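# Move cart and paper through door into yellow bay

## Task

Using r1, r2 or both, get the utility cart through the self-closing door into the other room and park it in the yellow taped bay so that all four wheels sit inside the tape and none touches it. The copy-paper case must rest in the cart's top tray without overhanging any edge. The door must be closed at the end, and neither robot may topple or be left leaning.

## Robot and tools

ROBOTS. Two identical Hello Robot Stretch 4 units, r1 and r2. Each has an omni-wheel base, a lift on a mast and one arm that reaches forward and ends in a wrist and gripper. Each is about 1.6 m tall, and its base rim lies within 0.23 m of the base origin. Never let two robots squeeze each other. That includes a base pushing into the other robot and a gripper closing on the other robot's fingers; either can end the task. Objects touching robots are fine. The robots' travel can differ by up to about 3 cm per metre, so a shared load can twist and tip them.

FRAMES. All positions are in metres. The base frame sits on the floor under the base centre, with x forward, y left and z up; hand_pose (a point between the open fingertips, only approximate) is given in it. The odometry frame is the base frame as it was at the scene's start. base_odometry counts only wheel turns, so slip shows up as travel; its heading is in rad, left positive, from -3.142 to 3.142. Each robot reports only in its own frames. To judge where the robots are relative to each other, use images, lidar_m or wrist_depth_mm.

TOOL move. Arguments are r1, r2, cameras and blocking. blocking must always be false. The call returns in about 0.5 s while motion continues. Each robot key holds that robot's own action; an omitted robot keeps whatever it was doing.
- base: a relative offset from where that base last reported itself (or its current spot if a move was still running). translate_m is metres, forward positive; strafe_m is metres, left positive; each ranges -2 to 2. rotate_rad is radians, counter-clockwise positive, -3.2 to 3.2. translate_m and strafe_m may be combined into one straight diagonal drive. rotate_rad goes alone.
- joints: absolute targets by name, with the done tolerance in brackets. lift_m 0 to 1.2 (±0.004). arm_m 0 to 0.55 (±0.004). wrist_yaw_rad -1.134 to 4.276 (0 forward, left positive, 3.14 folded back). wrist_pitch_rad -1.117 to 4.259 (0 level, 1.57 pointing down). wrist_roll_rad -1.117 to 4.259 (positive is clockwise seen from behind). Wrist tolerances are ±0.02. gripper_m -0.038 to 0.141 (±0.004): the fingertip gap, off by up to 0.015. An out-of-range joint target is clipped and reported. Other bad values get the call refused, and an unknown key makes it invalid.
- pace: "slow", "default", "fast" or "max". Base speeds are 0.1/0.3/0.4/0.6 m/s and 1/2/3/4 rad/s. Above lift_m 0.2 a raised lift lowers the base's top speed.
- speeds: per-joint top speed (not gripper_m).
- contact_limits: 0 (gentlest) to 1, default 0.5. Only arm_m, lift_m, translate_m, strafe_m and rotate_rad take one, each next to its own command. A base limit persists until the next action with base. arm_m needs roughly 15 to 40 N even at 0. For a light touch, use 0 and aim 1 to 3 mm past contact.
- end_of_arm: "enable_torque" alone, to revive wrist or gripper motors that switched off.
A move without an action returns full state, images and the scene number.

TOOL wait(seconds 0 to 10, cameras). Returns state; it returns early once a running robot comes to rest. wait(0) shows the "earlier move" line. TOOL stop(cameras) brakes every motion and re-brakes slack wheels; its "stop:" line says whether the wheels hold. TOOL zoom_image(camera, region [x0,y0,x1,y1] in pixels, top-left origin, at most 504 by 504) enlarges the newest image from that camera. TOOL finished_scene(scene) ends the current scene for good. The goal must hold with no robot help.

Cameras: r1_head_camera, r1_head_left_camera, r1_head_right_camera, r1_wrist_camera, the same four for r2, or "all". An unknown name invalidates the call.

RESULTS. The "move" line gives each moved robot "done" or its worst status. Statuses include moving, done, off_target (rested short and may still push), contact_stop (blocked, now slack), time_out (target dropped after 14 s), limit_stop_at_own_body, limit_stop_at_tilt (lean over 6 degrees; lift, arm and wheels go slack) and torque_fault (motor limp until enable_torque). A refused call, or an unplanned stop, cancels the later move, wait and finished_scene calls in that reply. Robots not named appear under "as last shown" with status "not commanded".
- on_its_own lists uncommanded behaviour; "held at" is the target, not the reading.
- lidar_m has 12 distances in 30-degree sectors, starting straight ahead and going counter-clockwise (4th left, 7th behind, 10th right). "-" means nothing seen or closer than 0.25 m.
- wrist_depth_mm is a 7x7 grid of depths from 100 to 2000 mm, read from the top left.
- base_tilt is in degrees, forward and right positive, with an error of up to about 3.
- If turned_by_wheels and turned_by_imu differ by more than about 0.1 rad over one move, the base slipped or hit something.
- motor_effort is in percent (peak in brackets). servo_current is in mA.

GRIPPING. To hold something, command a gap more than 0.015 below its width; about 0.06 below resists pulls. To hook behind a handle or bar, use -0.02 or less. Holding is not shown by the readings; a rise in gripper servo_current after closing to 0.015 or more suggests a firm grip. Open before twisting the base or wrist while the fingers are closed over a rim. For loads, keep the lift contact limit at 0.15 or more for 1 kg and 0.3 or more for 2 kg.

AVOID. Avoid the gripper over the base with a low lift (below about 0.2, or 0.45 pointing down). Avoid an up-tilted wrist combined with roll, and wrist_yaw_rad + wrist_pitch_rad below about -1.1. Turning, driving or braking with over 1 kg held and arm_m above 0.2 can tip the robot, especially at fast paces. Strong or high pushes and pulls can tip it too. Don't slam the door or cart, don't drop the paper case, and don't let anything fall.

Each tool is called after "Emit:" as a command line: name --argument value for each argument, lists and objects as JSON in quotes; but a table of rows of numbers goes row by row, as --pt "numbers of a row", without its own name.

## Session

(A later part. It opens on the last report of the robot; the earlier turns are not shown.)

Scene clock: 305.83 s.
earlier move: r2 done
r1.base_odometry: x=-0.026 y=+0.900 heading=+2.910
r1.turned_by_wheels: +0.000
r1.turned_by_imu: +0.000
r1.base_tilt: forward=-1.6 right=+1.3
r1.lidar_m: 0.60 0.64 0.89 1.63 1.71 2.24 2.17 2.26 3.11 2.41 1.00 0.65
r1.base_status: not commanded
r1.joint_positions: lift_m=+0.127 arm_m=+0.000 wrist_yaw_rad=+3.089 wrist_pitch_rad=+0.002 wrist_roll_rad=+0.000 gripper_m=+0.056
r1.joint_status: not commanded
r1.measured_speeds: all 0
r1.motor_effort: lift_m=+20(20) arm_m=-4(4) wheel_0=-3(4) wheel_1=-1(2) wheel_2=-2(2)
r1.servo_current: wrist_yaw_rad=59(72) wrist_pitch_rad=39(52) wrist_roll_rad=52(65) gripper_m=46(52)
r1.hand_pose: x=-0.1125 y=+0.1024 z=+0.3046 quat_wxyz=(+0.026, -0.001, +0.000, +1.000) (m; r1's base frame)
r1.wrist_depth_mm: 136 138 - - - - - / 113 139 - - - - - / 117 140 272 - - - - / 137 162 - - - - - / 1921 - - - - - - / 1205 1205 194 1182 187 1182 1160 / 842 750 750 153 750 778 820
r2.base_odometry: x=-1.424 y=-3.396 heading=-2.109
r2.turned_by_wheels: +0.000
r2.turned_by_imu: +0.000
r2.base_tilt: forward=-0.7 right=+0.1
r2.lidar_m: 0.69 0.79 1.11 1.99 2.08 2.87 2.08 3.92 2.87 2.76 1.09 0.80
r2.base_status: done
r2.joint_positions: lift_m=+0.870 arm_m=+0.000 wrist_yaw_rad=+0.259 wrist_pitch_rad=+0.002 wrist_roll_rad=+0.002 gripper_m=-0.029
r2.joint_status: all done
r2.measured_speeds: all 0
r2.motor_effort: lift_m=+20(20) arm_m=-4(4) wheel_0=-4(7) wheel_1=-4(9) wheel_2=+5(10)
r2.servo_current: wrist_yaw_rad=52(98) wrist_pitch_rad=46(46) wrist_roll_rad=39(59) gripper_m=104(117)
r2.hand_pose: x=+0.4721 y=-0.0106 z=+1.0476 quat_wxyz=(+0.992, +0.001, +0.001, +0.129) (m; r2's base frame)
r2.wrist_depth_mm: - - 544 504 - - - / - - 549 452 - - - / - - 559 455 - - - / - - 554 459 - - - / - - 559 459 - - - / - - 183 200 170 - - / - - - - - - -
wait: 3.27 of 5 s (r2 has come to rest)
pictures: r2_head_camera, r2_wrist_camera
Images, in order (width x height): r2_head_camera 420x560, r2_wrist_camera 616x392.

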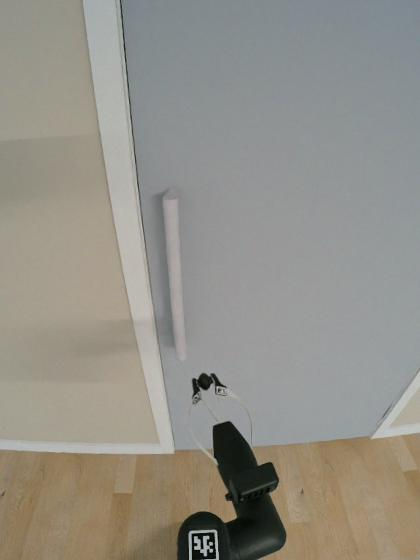

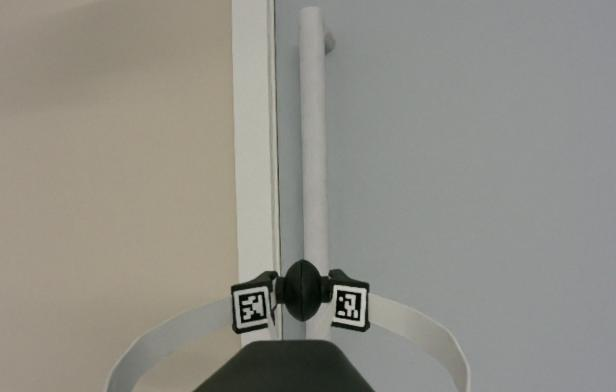

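Emit:
move --r2 '{"base":{"translate_m":0.12,"strafe_m":0.124},"joints":{"wrist_yaw_rad":0,"gripper_m":0.09}}' --blocking false

Emit:
wait --seconds 3

Emit:
wait --seconds 1

Emit:
move --r2 '{"base":{"translate_m":0.148},"pace":"slow"}' --blocking false

Emit:
wait --seconds 4 --cameras '["r2_wrist_camera"]'

Emit:
move --r2 '{"joints":{"gripper_m":-0.03}}' --blocking false

Emit:
wait --seconds 3 --cameras '["r2_wrist_camera"]'

Scene clock: 315.43 s.
move: r2 moving
r1: as last shown
r1.base_tilt: forward=-1.6 right=+1.2
r1.lidar_m: 0.61 0.63 0.86 1.62 1.67 2.24 2.16 2.29 3.13 2.45 1.01 0.64
r1.motor_effort: lift_m=+20(20) arm_m=-4(4) wheel_0=-4(4) wheel_1=-1(2) wheel_2=-2(2)
r1.servo_current: wrist_yaw_rad=65(65) wrist_pitch_rad=39(52) wrist_roll_rad=52(65) gripper_m=39(46)
r1.wrist_depth_mm: 136 139 - - - - - / 113 139 - - - - - / 117 140 272 - - - - / 137 162 - - - - - / 1921 - - - - - - / 1182 1205 194 1182 188 1138 1160 / 842 750 759 153 741 788 820
r2.base_odometry: x=-1.416 y=-3.427 heading=-2.110
r2.turned_by_wheels: +0.000
r2.turned_by_imu: +0.000
r2.base_tilt: forward=-0.7 right=+0.1
r2.lidar_m: 0.68 0.78 1.09 1.97 2.07 2.85 2.13 3.93 2.89 2.78 1.09 0.75
r2.base_status: translate_m moving; strafe_m moving
r2.joint_positions: lift_m=+0.870 arm_m=+0.000 wrist_yaw_rad=+0.003 wrist_pitch_rad=+0.002 wrist_roll_rad=+0.002 gripper_m=-0.003
r2.joint_status: wrist_yaw_rad moving; gripper_m moving
r2.measured_speeds: translate_m=+0.088 strafe_m=+0.089 rotate_rad=+0.006 lift_m=+0.000 arm_m=+0.000 wrist_yaw_rad=-0.025 wrist_pitch_rad=+0.000 wrist_roll_rad=+0.000
r2.motor_effort: lift_m=+20(20) arm_m=-4(4) wheel_0=-10(10) wheel_1=+11(11) wheel_2=-11(12)
r2.servo_current: wrist_yaw_rad=52(143) wrist_pitch_rad=39(46) wrist_roll_rad=52(59) gripper_m=98(111)
r2.hand_pose: x=+0.4596 y=-0.0865 z=+1.0476 quat_wxyz=(+1.000, +0.001, +0.001, +0.002) (m; r2's base frame)
r2.wrist_depth_mm: - 508 436 - - - - / - 512 439 - - - - / - 517 442 - - - - / - 517 449 - - - - / - 512 459 - - - - / - 521 186 193 175 - - / - 131 - - - - -
pictures: none

Scene clock: 316.87 s.
earlier move: r2 done
r1.base_odometry: x=-0.026 y=+0.900 heading=+2.910
r1.turned_by_wheels: +0.000
r1.turned_by_imu: +0.000
r1.base_tilt: forward=-1.6 right=+1.3
r1.lidar_m: 0.60 0.64 0.90 1.63 1.70 2.26 2.16 2.27 3.15 2.46 1.02 0.62
r1.base_status: not commanded
r1.joint_positions: lift_m=+0.127 arm_m=+0.000 wrist_yaw_rad=+3.089 wrist_pitch_rad=+0.002 wrist_roll_rad=+0.000 gripper_m=+0.056
r1.joint_status: not commanded
r1.measured_speeds: all 0
r1.motor_effort: lift_m=+20(20) arm_m=-4(4) wheel_0=-4(4) wheel_1=-1(2) wheel_2=-2(2)
r1.servo_current: wrist_yaw_rad=59(65) wrist_pitch_rad=46(52) wrist_roll_rad=52(65) gripper_m=33(46)
r1.hand_pose: x=-0.1125 y=+0.1024 z=+0.3046 quat_wxyz=(+0.026, -0.001, +0.000, +1.000) (m; r1's base frame)
r1.wrist_depth_mm: 136 139 - - - - - / 113 139 - - - - - / 118 140 272 - - - - / 137 161 - - - - - / 1921 - - - - - - / 1138 1182 194 1182 187 1160 1138 / 842 750 759 153 759 778 798
r2.base_odometry: x=-1.380 y=-3.563 heading=-2.110
r2.turned_by_wheels: +0.000
r2.turned_by_imu: +0.000
r2.base_tilt: forward=-0.7 right=+0.0
r2.lidar_m: 0.58 0.68 0.95 1.86 1.97 2.69 2.22 4.09 3.00 2.53 0.96 0.69
r2.base_status: done
r2.joint_positions: lift_m=+0.870 arm_m=+0.000 wrist_yaw_rad=+0.003 wrist_pitch_rad=+0.002 wrist_roll_rad=+0.002 gripper_m=+0.090
r2.joint_status: all done
r2.measured_speeds: all 0
r2.motor_effort: lift_m=+20(20) arm_m=-3(4) wheel_0=-3(10) wheel_1=+0(12) wheel_2=-5(12)
r2.servo_current: wrist_yaw_rad=39(143) wrist_pitch_rad=46(46) wrist_roll_rad=52(65) gripper_m=52(111)
r2.hand_pose: x=+0.4595 y=-0.0866 z=+1.0476 quat_wxyz=(+1.000, +0.001, +0.001, +0.001) (m; r2's base frame)
r2.wrist_depth_mm: 427 421 407 338 - 402 404 / 433 427 413 340 - 404 404 / 436 430 410 342 - - 407 / 433 430 415 342 - - - / 439 436 415 343 - - - / 439 436 192 345 187 - - / 445 436 421 - - - -
wait: 1.43 of 3 s (r2 has come to rest)
pictures: none

Scene clock: 317.87 s.
r1.base_odometry: x=-0.026 y=+0.900 heading=+2.910
r1.turned_by_wheels: +0.000
r1.turned_by_imu: +0.000
r1.base_tilt: forward=-1.6 right=+1.3
r1.lidar_m: 0.61 0.63 0.88 1.62 1.70 2.25 2.16 2.30 3.15 2.42 0.98 0.60
r1.base_status: not commanded
r1.joint_positions: lift_m=+0.127 arm_m=+0.000 wrist_yaw_rad=+3.089 wrist_pitch_rad=+0.002 wrist_roll_rad=+0.000 gripper_m=+0.056
r1.joint_status: not commanded
r1.measured_speeds: all 0
r1.motor_effort: lift_m=+20(20) arm_m=-4(4) wheel_0=-2(4) wheel_1=-2(2) wheel_2=-2(2)
r1.servo_current: wrist_yaw_rad=33(65) wrist_pitch_rad=39(52) wrist_roll_rad=46(65) gripper_m=46(46)
r1.hand_pose: x=-0.1125 y=+0.1024 z=+0.3046 quat_wxyz=(+0.026, -0.001, +0.000, +1.000) (m; r1's base frame)
r1.wrist_depth_mm: 136 138 - - - - - / 114 139 - - - - - / 118 140 273 - - - - / 137 161 - - - - - / 1983 - - - - - - / 1160 1205 193 1182 187 1160 1138 / 842 750 741 153 732 778 820
r2.base_odometry: x=-1.380 y=-3.563 heading=-2.110
r2.turned_by_wheels: +0.000
r2.turned_by_imu: +0.000
r2.base_tilt: forward=-0.7 right=+0.0
r2.lidar_m: 0.57 0.67 0.94 1.86 1.96 2.69 2.19 4.05 2.98 2.54 0.93 0.67
r2.base_status: done
r2.joint_positions: lift_m=+0.870 arm_m=+0.000 wrist_yaw_rad=+0.003 wrist_pitch_rad=+0.002 wrist_roll_rad=+0.002 gripper_m=+0.090
r2.joint_status: all done
r2.measured_speeds: all 0
r2.motor_effort: lift_m=+20(20) arm_m=-3(4) wheel_0=-3(10) wheel_1=+0(12) wheel_2=-5(12)
r2.servo_current: wrist_yaw_rad=33(143) wrist_pitch_rad=39(46) wrist_roll_rad=46(65) gripper_m=52(111)
r2.hand_pose: x=+0.4595 y=-0.0866 z=+1.0476 quat_wxyz=(+1.000, +0.001, +0.001, +0.001) (m; r2's base frame)
r2.wrist_depth_mm: 430 421 407 340 - 404 402 / 427 424 410 338 - 404 404 / 433 430 413 342 - - 404 / 433 430 413 343 - - - / 436 436 415 343 - - - / 442 433 193 343 186 - - / 445 436 421 - - - -
wait: 1.00 s; at rest by 0.27 s
pictures: none

Scene clock: 318.37 s.
move: r2 moving
r1: as last shown
r1.base_tilt: forward=-1.6 right=+1.2
r1.lidar_m: 0.60 0.62 0.88 1.62 1.70 2.26 2.15 2.29 3.14 2.44 1.00 0.63
r1.motor_effort: lift_m=+20(20) arm_m=-4(4) wheel_0=-3(4) wheel_1=-1(2) wheel_2=-2(2)
r1.servo_current: wrist_yaw_rad=59(65) wrist_pitch_rad=39(46) wrist_roll_rad=52(65) gripper_m=39(46)
r1.wrist_depth_mm: 136 139 - - - - - / 113 139 - - - - - / 118 140 272 - - - - / 137 162 - - - - - / 1983 - - - - - - / 1182 1182 193 1205 187 1205 1182 / 842 750 750 153 741 778 820
r2.base_odometry: x=-1.386 y=-3.573 heading=-2.110
r2.turned_by_wheels: +0.000
r2.turned_by_imu: +0.000
r2.base_tilt: forward=-0.7 right=+0.1
r2.lidar_m: 0.56 0.63 0.94 1.86 1.97 2.72 2.23 4.05 3.01 2.47 0.89 0.65
r2.base_status: translate_m moving
r2.joint_positions: lift_m=+0.870 arm_m=+0.000 wrist_yaw_rad=+0.003 wrist_pitch_rad=+0.002 wrist_roll_rad=+0.002 gripper_m=+0.090
r2.joint_status: not commanded
r2.measured_speeds: translate_m=+0.047 strafe_m=+0.000 rotate_rad=+0.000 lift_m=+0.000 arm_m=+0.000 wrist_yaw_rad=+0.000 wrist_pitch_rad=+0.000 wrist_roll_rad=+0.000
r2.motor_effort: lift_m=+20(20) arm_m=-3(4) wheel_0=+6(6) wheel_1=+6(7) wheel_2=-9(10)
r2.servo_current: wrist_yaw_rad=39(59) wrist_pitch_rad=46(46) wrist_roll_rad=52(59) gripper_m=52(52)
r2.hand_pose: x=+0.4595 y=-0.0866 z=+1.0476 quat_wxyz=(+1.000, +0.001, +0.001, +0.001) (m; r2's base frame)
r2.wrist_depth_mm: 415 413 394 402 399 394 392 / 415 415 399 402 399 394 394 / 421 418 399 334 402 399 397 / 421 418 402 332 404 404 397 / 427 421 404 334 410 404 399 / 427 421 192 332 186 404 402 / 433 430 413 - - - 404
pictures: none

Scene clock: 320.63 s.
earlier move: r2 done
r1.base_odometry: x=-0.026 y=+0.900 heading=+2.910
r1.turned_by_wheels: +0.000
r1.turned_by_imu: +0.000
r1.base_tilt: forward=-1.6 right=+1.3
r1.lidar_m: 0.60 0.61 0.89 1.63 1.71 2.25 2.15 2.27 3.13 2.46 0.98 0.63
r1.base_status: not commanded
r1.joint_positions: lift_m=+0.127 arm_m=+0.000 wrist_yaw_rad=+3.089 wrist_pitch_rad=+0.002 wrist_roll_rad=+0.000 gripper_m=+0.056
r1.joint_status: not commanded
r1.measured_speeds: all 0
r1.motor_effort: lift_m=+20(20) arm_m=-4(4) wheel_0=-3(4) wheel_1=-2(2) wheel_2=-2(2)
r1.servo_current: wrist_yaw_rad=59(65) wrist_pitch_rad=39(52) wrist_roll_rad=52(65) gripper_m=46(52)
r1.hand_pose: x=-0.1125 y=+0.1024 z=+0.3046 quat_wxyz=(+0.026, -0.001, +0.000, +1.000) (m; r1's base frame)
r1.wrist_depth_mm: 136 138 - - - - - / 113 139 - - - - - / 118 140 273 - - - - / 137 161 - - - - - / 1921 - - - - - - / 1205 1205 194 1229 187 1160 1118 / 854 750 759 153 741 778 820
r2.base_odometry: x=-1.455 y=-3.690 heading=-2.110
r2.turned_by_wheels: +0.000
r2.turned_by_imu: +0.001
r2.base_tilt: forward=-0.6 right=+0.1
r2.lidar_m: 0.42 0.52 0.74 1.86 1.96 2.71 2.36 4.09 3.01 1.94 0.72 0.51
r2.base_status: done
r2.joint_positions: lift_m=+0.870 arm_m=+0.000 wrist_yaw_rad=+0.003 wrist_pitch_rad=+0.002 wrist_roll_rad=+0.002 gripper_m=+0.090
r2.joint_status: not commanded
r2.measured_speeds: all 0
r2.motor_effort: lift_m=+20(20) arm_m=-4(4) wheel_0=+4(9) wheel_1=+5(8) wheel_2=-5(11)
r2.servo_current: wrist_yaw_rad=59(59) wrist_pitch_rad=39(46) wrist_roll_rad=52(59) gripper_m=52(59)
r2.hand_pose: x=+0.4595 y=-0.0866 z=+1.0476 quat_wxyz=(+1.000, +0.001, +0.001, +0.001) (m; r2's base frame)
r2.wrist_depth_mm: 279 263 273 205 266 265 262 / 281 264 274 204 270 266 263 / 282 265 277 271 272 267 265 / 285 268 279 202 272 270 266 / 287 271 279 202 273 271 267 / 287 272 194 198 191 272 271 / 289 273 285 - 277 273 271
wait: 2.27 of 4 s (r2 has come to rest)
pictures: r2_wrist_camera
Images, in order (width x height): r2_wrist_camera 616x392.

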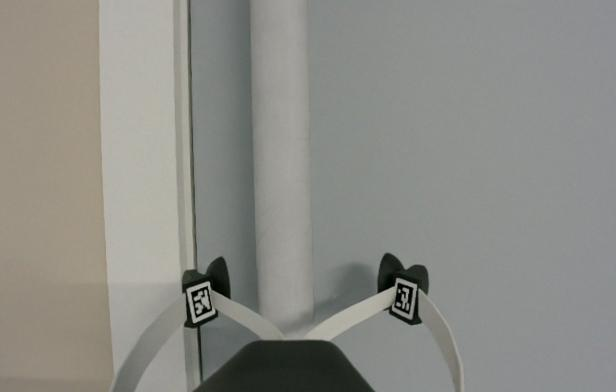

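Scene clock: 321.13 s.
move: r2 moving
r1: as last shown
r1.lidar_m: 0.61 0.64 0.89 1.63 1.71 2.27 2.17 2.28 3.13 2.46 0.99 0.60
r1.motor_effort: lift_m=+20(20) arm_m=-4(4) wheel_0=-3(4) wheel_1=-1(2) wheel_2=-2(2)
r1.servo_current: wrist_yaw_rad=59(59) wrist_pitch_rad=46(46) wrist_roll_rad=26(65) gripper_m=46(46)
r1.wrist_depth_mm: 136 139 - - - - - / 113 139 - - - - - / 117 140 272 - - - - / 137 162 - - - - - / 1983 - - - - - - / 1205 1182 193 1182 187 1182 1118 / 831 759 750 153 750 778 820
r2.base_odometry: x=-1.455 y=-3.690 heading=-2.110
r2.turned_by_wheels: +0.000
r2.turned_by_imu: +0.000
r2.base_tilt: forward=-0.6 right=+0.1
r2.lidar_m: 0.41 0.52 0.73 1.85 1.94 2.70 2.39 4.11 2.97 1.96 0.73 0.52
r2.base_status: not commanded
r2.joint_positions: lift_m=+0.870 arm_m=+0.000 wrist_yaw_rad=+0.003 wrist_pitch_rad=+0.002 wrist_roll_rad=+0.002 gripper_m=+0.072
r2.joint_status: gripper_m moving
r2.measured_speeds: all 0
r2.motor_effort: lift_m=+20(20) arm_m=-3(4) wheel_0=+4(5) wheel_1=+5(5) wheel_2=-5(5)
r2.servo_current: wrist_yaw_rad=59(59) wrist_pitch_rad=46(46) wrist_roll_rad=46(59) gripper_m=104(124)
r2.hand_pose: x=+0.4595 y=-0.0866 z=+1.0476 quat_wxyz=(+1.000, +0.001, +0.001, +0.001) (m; r2's base frame)
r2.wrist_depth_mm: 279 263 273 206 267 266 262 / 282 263 276 205 268 266 263 / 283 267 277 272 271 267 264 / 285 267 277 203 273 268 267 / 285 268 281 202 273 271 268 / 287 271 191 197 191 272 271 / 290 273 283 - 276 273 270
pictures: none

Scene clock: 322.53 s.
earlier move: r2 done
r1.base_odometry: x=-0.026 y=+0.900 heading=+2.910
r1.turned_by_wheels: +0.000
r1.turned_by_imu: +0.000
r1.base_tilt: forward=-1.6 right=+1.3
r1.lidar_m: 0.57 0.63 0.89 1.62 1.70 2.25 2.15 2.30 3.14 2.44 1.01 0.63
r1.base_status: not commanded
r1.joint_positions: lift_m=+0.127 arm_m=+0.000 wrist_yaw_rad=+3.089 wrist_pitch_rad=+0.002 wrist_roll_rad=+0.000 gripper_m=+0.056
r1.joint_status: not commanded
r1.measured_speeds: all 0
r1.motor_effort: lift_m=+20(20) arm_m=-4(4) wheel_0=-3(4) wheel_1=-1(2) wheel_2=-2(2)
r1.servo_current: wrist_yaw_rad=46(65) wrist_pitch_rad=39(52) wrist_roll_rad=39(65) gripper_m=52(52)
r1.hand_pose: x=-0.1125 y=+0.1024 z=+0.3046 quat_wxyz=(+0.026, -0.001, +0.000, +1.000) (m; r1's base frame)
r1.wrist_depth_mm: 136 138 - - - - - / 113 139 - - - - - / 117 140 272 - - - - / 137 161 - - - - - / 1921 - - - - - - / 1182 1229 193 1182 188 1182 1118 / 842 741 750 153 750 768 820
r2.base_odometry: x=-1.456 y=-3.690 heading=-2.109
r2.turned_by_wheels: +0.001
r2.turned_by_imu: +0.001
r2.base_tilt: forward=-0.6 right=+0.0
r2.lidar_m: 0.42 0.51 0.74 1.87 1.95 2.70 2.38 4.09 2.98 1.91 0.74 0.53
r2.base_status: not commanded
r2.joint_positions: lift_m=+0.870 arm_m=+0.000 wrist_yaw_rad=+0.008 wrist_pitch_rad=+0.002 wrist_roll_rad=+0.002 gripper_m=-0.028
r2.joint_status: all done
r2.measured_speeds: all 0
r2.motor_effort: lift_m=+20(20) arm_m=-4(4) wheel_0=+4(5) wheel_1=+4(5) wheel_2=+5(5)
r2.servo_current: wrist_yaw_rad=59(65) wrist_pitch_rad=46(46) wrist_roll_rad=59(59) gripper_m=182(384)
r2.hand_pose: x=+0.4600 y=-0.0851 z=+1.0476 quat_wxyz=(+1.000, +0.001, +0.001, +0.004) (m; r2's base frame)
r2.wrist_depth_mm: 281 262 271 193 263 257 256 / 283 264 273 194 265 259 257 / 285 265 274 198 267 263 258 / 286 267 277 197 267 264 260 / 287 270 277 198 270 266 260 / 289 272 183 195 178 267 263 / 293 153 271 - 271 267 265
wait: 1.40 of 3 s (r2 has come to rest)
pictures: r2_wrist_camera
Images, in order (width x height): r2_wrist_camera 616x392.

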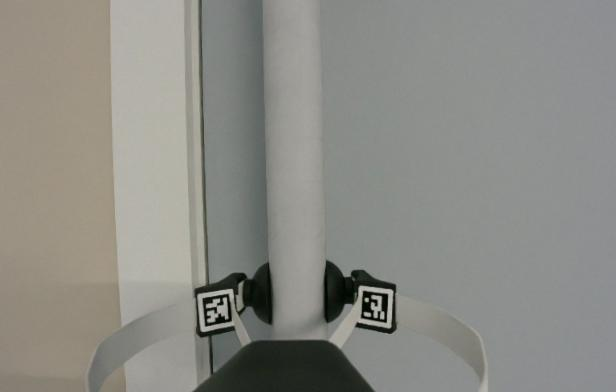

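Gripped. Pull.

Emit:
move --r2 '{"base":{"translate_m":-0.228,"strafe_m":-0.124},"joints":{"wrist_yaw_rad":0.262},"speeds":{"wrist_yaw_rad":0.1},"pace":"slow","contact_limits":{"translate_m":0.8,"strafe_m":0.8}}' --blocking false

Emit:
wait --seconds 6 --cameras '["r2_wrist_camera","r2_head_left_camera"]'

r2: "contact_limits": translate_m and strafe_m are given together and make one move, which takes one limit: state it under one of them only
Scene clock: 325.77 s.
r1.base_odometry: x=-0.026 y=+0.900 heading=+2.910
r1.turned_by_wheels: +0.000
r1.turned_by_imu: +0.000
r1.base_tilt: forward=-1.6 right=+1.3
r1.lidar_m: 0.59 0.62 0.89 1.64 1.71 2.28 2.16 2.28 3.12 2.44 0.99 0.61
r1.base_status: not commanded
r1.joint_positions: lift_m=+0.127 arm_m=+0.000 wrist_yaw_rad=+3.089 wrist_pitch_rad=+0.002 wrist_roll_rad=+0.000 gripper_m=+0.056
r1.joint_status: not commanded
r1.measured_speeds: all 0
r1.motor_effort: lift_m=+20(20) arm_m=-4(4) wheel_0=-3(4) wheel_1=-2(2) wheel_2=-2(2)
r1.servo_current: wrist_yaw_rad=26(65) wrist_pitch_rad=46(52) wrist_roll_rad=33(65) gripper_m=33(52)
r1.hand_pose: x=-0.1125 y=+0.1024 z=+0.3046 quat_wxyz=(+0.026, -0.001, +0.000, +1.000) (m; r1's base frame)
r1.wrist_depth_mm: 136 139 - - - - - / 113 139 - - - - - / 117 139 273 - - - - / 137 162 - - - - - / 1921 - - - - - - / 1182 1205 194 1182 187 1160 1138 / 831 741 741 153 741 778 831
r2.base_odometry: x=-1.456 y=-3.690 heading=-2.109
r2.turned_by_wheels: +0.000
r2.turned_by_imu: +0.000
r2.base_tilt: forward=-0.6 right=+0.1
r2.lidar_m: 0.43 0.53 0.73 1.87 1.95 2.70 2.36 4.06 3.01 1.94 0.74 0.50
r2.base_status: not commanded
r2.joint_positions: lift_m=+0.870 arm_m=+0.000 wrist_yaw_rad=+0.008 wrist_pitch_rad=+0.002 wrist_roll_rad=+0.002 gripper_m=-0.028
r2.joint_status: all done
r2.measured_speeds: all 0
r2.motor_effort: lift_m=+20(20) arm_m=-4(4) wheel_0=+4(5) wheel_1=+4(5) wheel_2=+5(5)
r2.servo_current: wrist_yaw_rad=46(65) wrist_pitch_rad=39(46) wrist_roll_rad=39(59) gripper_m=182(384)
r2.hand_pose: x=+0.4600 y=-0.0851 z=+1.0476 quat_wxyz=(+1.000, +0.001, +0.001, +0.004) (m; r2's base frame)
r2.wrist_depth_mm: 279 263 271 192 263 259 255 / 283 264 273 193 265 259 256 / 283 266 274 198 266 262 258 / 286 268 277 197 267 264 259 / 287 268 277 198 270 265 262 / 290 270 183 195 178 266 263 / 291 153 270 - 272 266 264
pictures: none

not run: a call was refused earlier in this reply.

Emit:
move --r2 '{"base":{"translate_m":-0.228,"strafe_m":-0.124},"joints":{"wrist_yaw_rad":0.262},"speeds":{"wrist_yaw_rad":0.1},"pace":"slow","contact_limits":{"translate_m":0.8}}' --blocking false

Emit:
wait --seconds 6 --cameras '["r2_wrist_camera","r2_head_left_camera"]'

Scene clock: 329.50 s.
move: r2 moving
r1.base_odometry: x=-0.026 y=+0.900 heading=+2.910
r1.turned_by_wheels: +0.000
r1.turned_by_imu: +0.000
r1.base_tilt: forward=-1.6 right=+1.3
r1.lidar_m: 0.61 0.63 0.88 1.62 1.70 2.27 2.15 2.29 3.10 2.46 1.02 0.65
r1.base_status: not commanded
r1.joint_positions: lift_m=+0.127 arm_m=+0.000 wrist_yaw_rad=+3.089 wrist_pitch_rad=+0.002 wrist_roll_rad=+0.000 gripper_m=+0.056
r1.joint_status: not commanded
r1.measured_speeds: all 0
r1.motor_effort: lift_m=+20(20) arm_m=-4(4) wheel_0=-3(4) wheel_1=-2(2) wheel_2=-2(2)
r1.servo_current: wrist_yaw_rad=59(59) wrist_pitch_rad=39(46) wrist_roll_rad=46(72) gripper_m=46(46)
r1.hand_pose: x=-0.1125 y=+0.1024 z=+0.3046 quat_wxyz=(+0.026, -0.001, +0.000, +1.000) (m; r1's base frame)
r1.wrist_depth_mm: 136 139 - - - - - / 113 139 - - - - - / 117 140 272 - - - - / 137 161 - - - - - / 1921 - - - - - - / 1205 1205 193 1205 187 1182 1138 / 842 741 759 153 741 778 820
r2.base_odometry: x=-1.455 y=-3.676 heading=-2.109
r2.turned_by_wheels: +0.000
r2.turned_by_imu: +0.001
r2.base_tilt: forward=-0.6 right=+0.0
r2.lidar_m: 0.44 0.53 0.75 1.88 1.97 2.72 2.36 4.07 2.99 1.98 0.70 0.52
r2.base_status: translate_m moving; strafe_m moving
r2.joint_positions: lift_m=+0.870 arm_m=+0.000 wrist_yaw_rad=+0.047 wrist_pitch_rad=+0.002 wrist_roll_rad=+0.002 gripper_m=-0.028
r2.joint_status: wrist_yaw_rad moving
r2.measured_speeds: translate_m=-0.049 strafe_m=-0.027 rotate_rad=+0.002 lift_m=+0.000 arm_m=+0.000 wrist_yaw_rad=+0.091 wrist_pitch_rad=+0.000 wrist_roll_rad=+0.000
r2.motor_effort: lift_m=+20(20) arm_m=-4(4) wheel_0=-4(4) wheel_1=-10(10) wheel_2=+17(19)
r2.servo_current: wrist_yaw_rad=26(59) wrist_pitch_rad=39(46) wrist_roll_rad=46(59) gripper_m=176(189)
r2.contact_limits: translate_m 0.8
r2.hand_pose: x=+0.4630 y=-0.0739 z=+1.0476 quat_wxyz=(+1.000, +0.001, +0.001, +0.023) (m; r2's base frame)
r2.wrist_depth_mm: 297 276 281 204 271 265 259 / 298 277 283 204 271 266 260 / 301 279 283 204 273 267 263 / 301 281 286 204 276 268 264 / 304 282 287 205 276 270 266 / 307 300 184 204 176 268 265 / 307 157 282 - 277 272 268
pictures: none

Scene clock: 332.77 s.
earlier move: r2 done
r1.base_odometry: x=-0.026 y=+0.900 heading=+2.910
r1.turned_by_wheels: +0.000
r1.turned_by_imu: +0.000
r1.base_tilt: forward=-1.6 right=+1.3
r1.lidar_m: 0.59 0.63 0.87 1.62 1.71 2.27 2.15 2.29 3.16 2.45 1.02 0.62
r1.base_status: not commanded
r1.joint_positions: lift_m=+0.127 arm_m=+0.000 wrist_yaw_rad=+3.089 wrist_pitch_rad=+0.002 wrist_roll_rad=+0.000 gripper_m=+0.056
r1.joint_status: not commanded
r1.measured_speeds: all 0
r1.motor_effort: lift_m=+20(20) arm_m=-4(4) wheel_0=-3(4) wheel_1=-1(2) wheel_2=-2(2)
r1.servo_current: wrist_yaw_rad=46(72) wrist_pitch_rad=46(52) wrist_roll_rad=46(72) gripper_m=39(46)
r1.hand_pose: x=-0.1125 y=+0.1024 z=+0.3046 quat_wxyz=(+0.026, -0.001, +0.000, +1.000) (m; r1's base frame)
r1.wrist_depth_mm: 136 139 - - - - - / 113 139 - - - - - / 117 139 271 - - - - / 137 162 - - - - - / 1921 - - - - - - / 1182 1205 195 1205 187 1182 1138 / 831 741 750 154 750 778 809
r2.base_odometry: x=-1.445 y=-3.431 heading=-2.109
r2.turned_by_wheels: -0.001
r2.turned_by_imu: -0.001
r2.base_tilt: forward=-0.7 right=+0.1
r2.lidar_m: 0.64 0.75 1.05 1.99 2.07 2.87 2.14 3.90 2.89 2.74 1.04 0.76
r2.base_status: done
r2.joint_positions: lift_m=+0.870 arm_m=+0.000 wrist_yaw_rad=+0.259 wrist_pitch_rad=+0.002 wrist_roll_rad=+0.002 gripper_m=-0.029
r2.joint_status: all done
r2.measured_speeds: all 0
r2.motor_effort: lift_m=+20(20) arm_m=+5(5) wheel_0=-5(9) wheel_1=-5(10) wheel_2=+4(19)
r2.servo_current: wrist_yaw_rad=52(98) wrist_pitch_rad=39(46) wrist_roll_rad=46(65) gripper_m=104(189)
r2.contact_limits: translate_m 0.8
r2.hand_pose: x=+0.4720 y=-0.0107 z=+1.0476 quat_wxyz=(+0.992, +0.001, +0.001, +0.129) (m; r2's base frame)
r2.wrist_depth_mm: - - 508 410 - - - / - - 508 413 - - - / - - 504 415 - - 404 / - - 512 421 - - - / - - 521 415 - - - / - - 183 199 170 - - / - - - - - - -
wait: 3.27 of 6 s (r2 has come to rest)
pictures: r2_head_left_camera, r2_wrist_camera
Images, in order (width x height): r2_head_left_camera 420x672, r2_wrist_camera 616x392.

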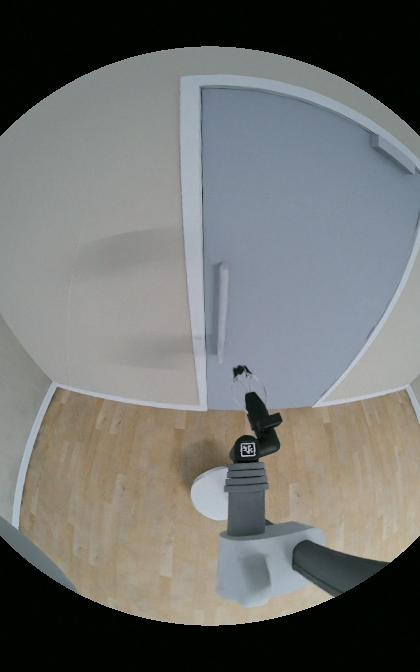

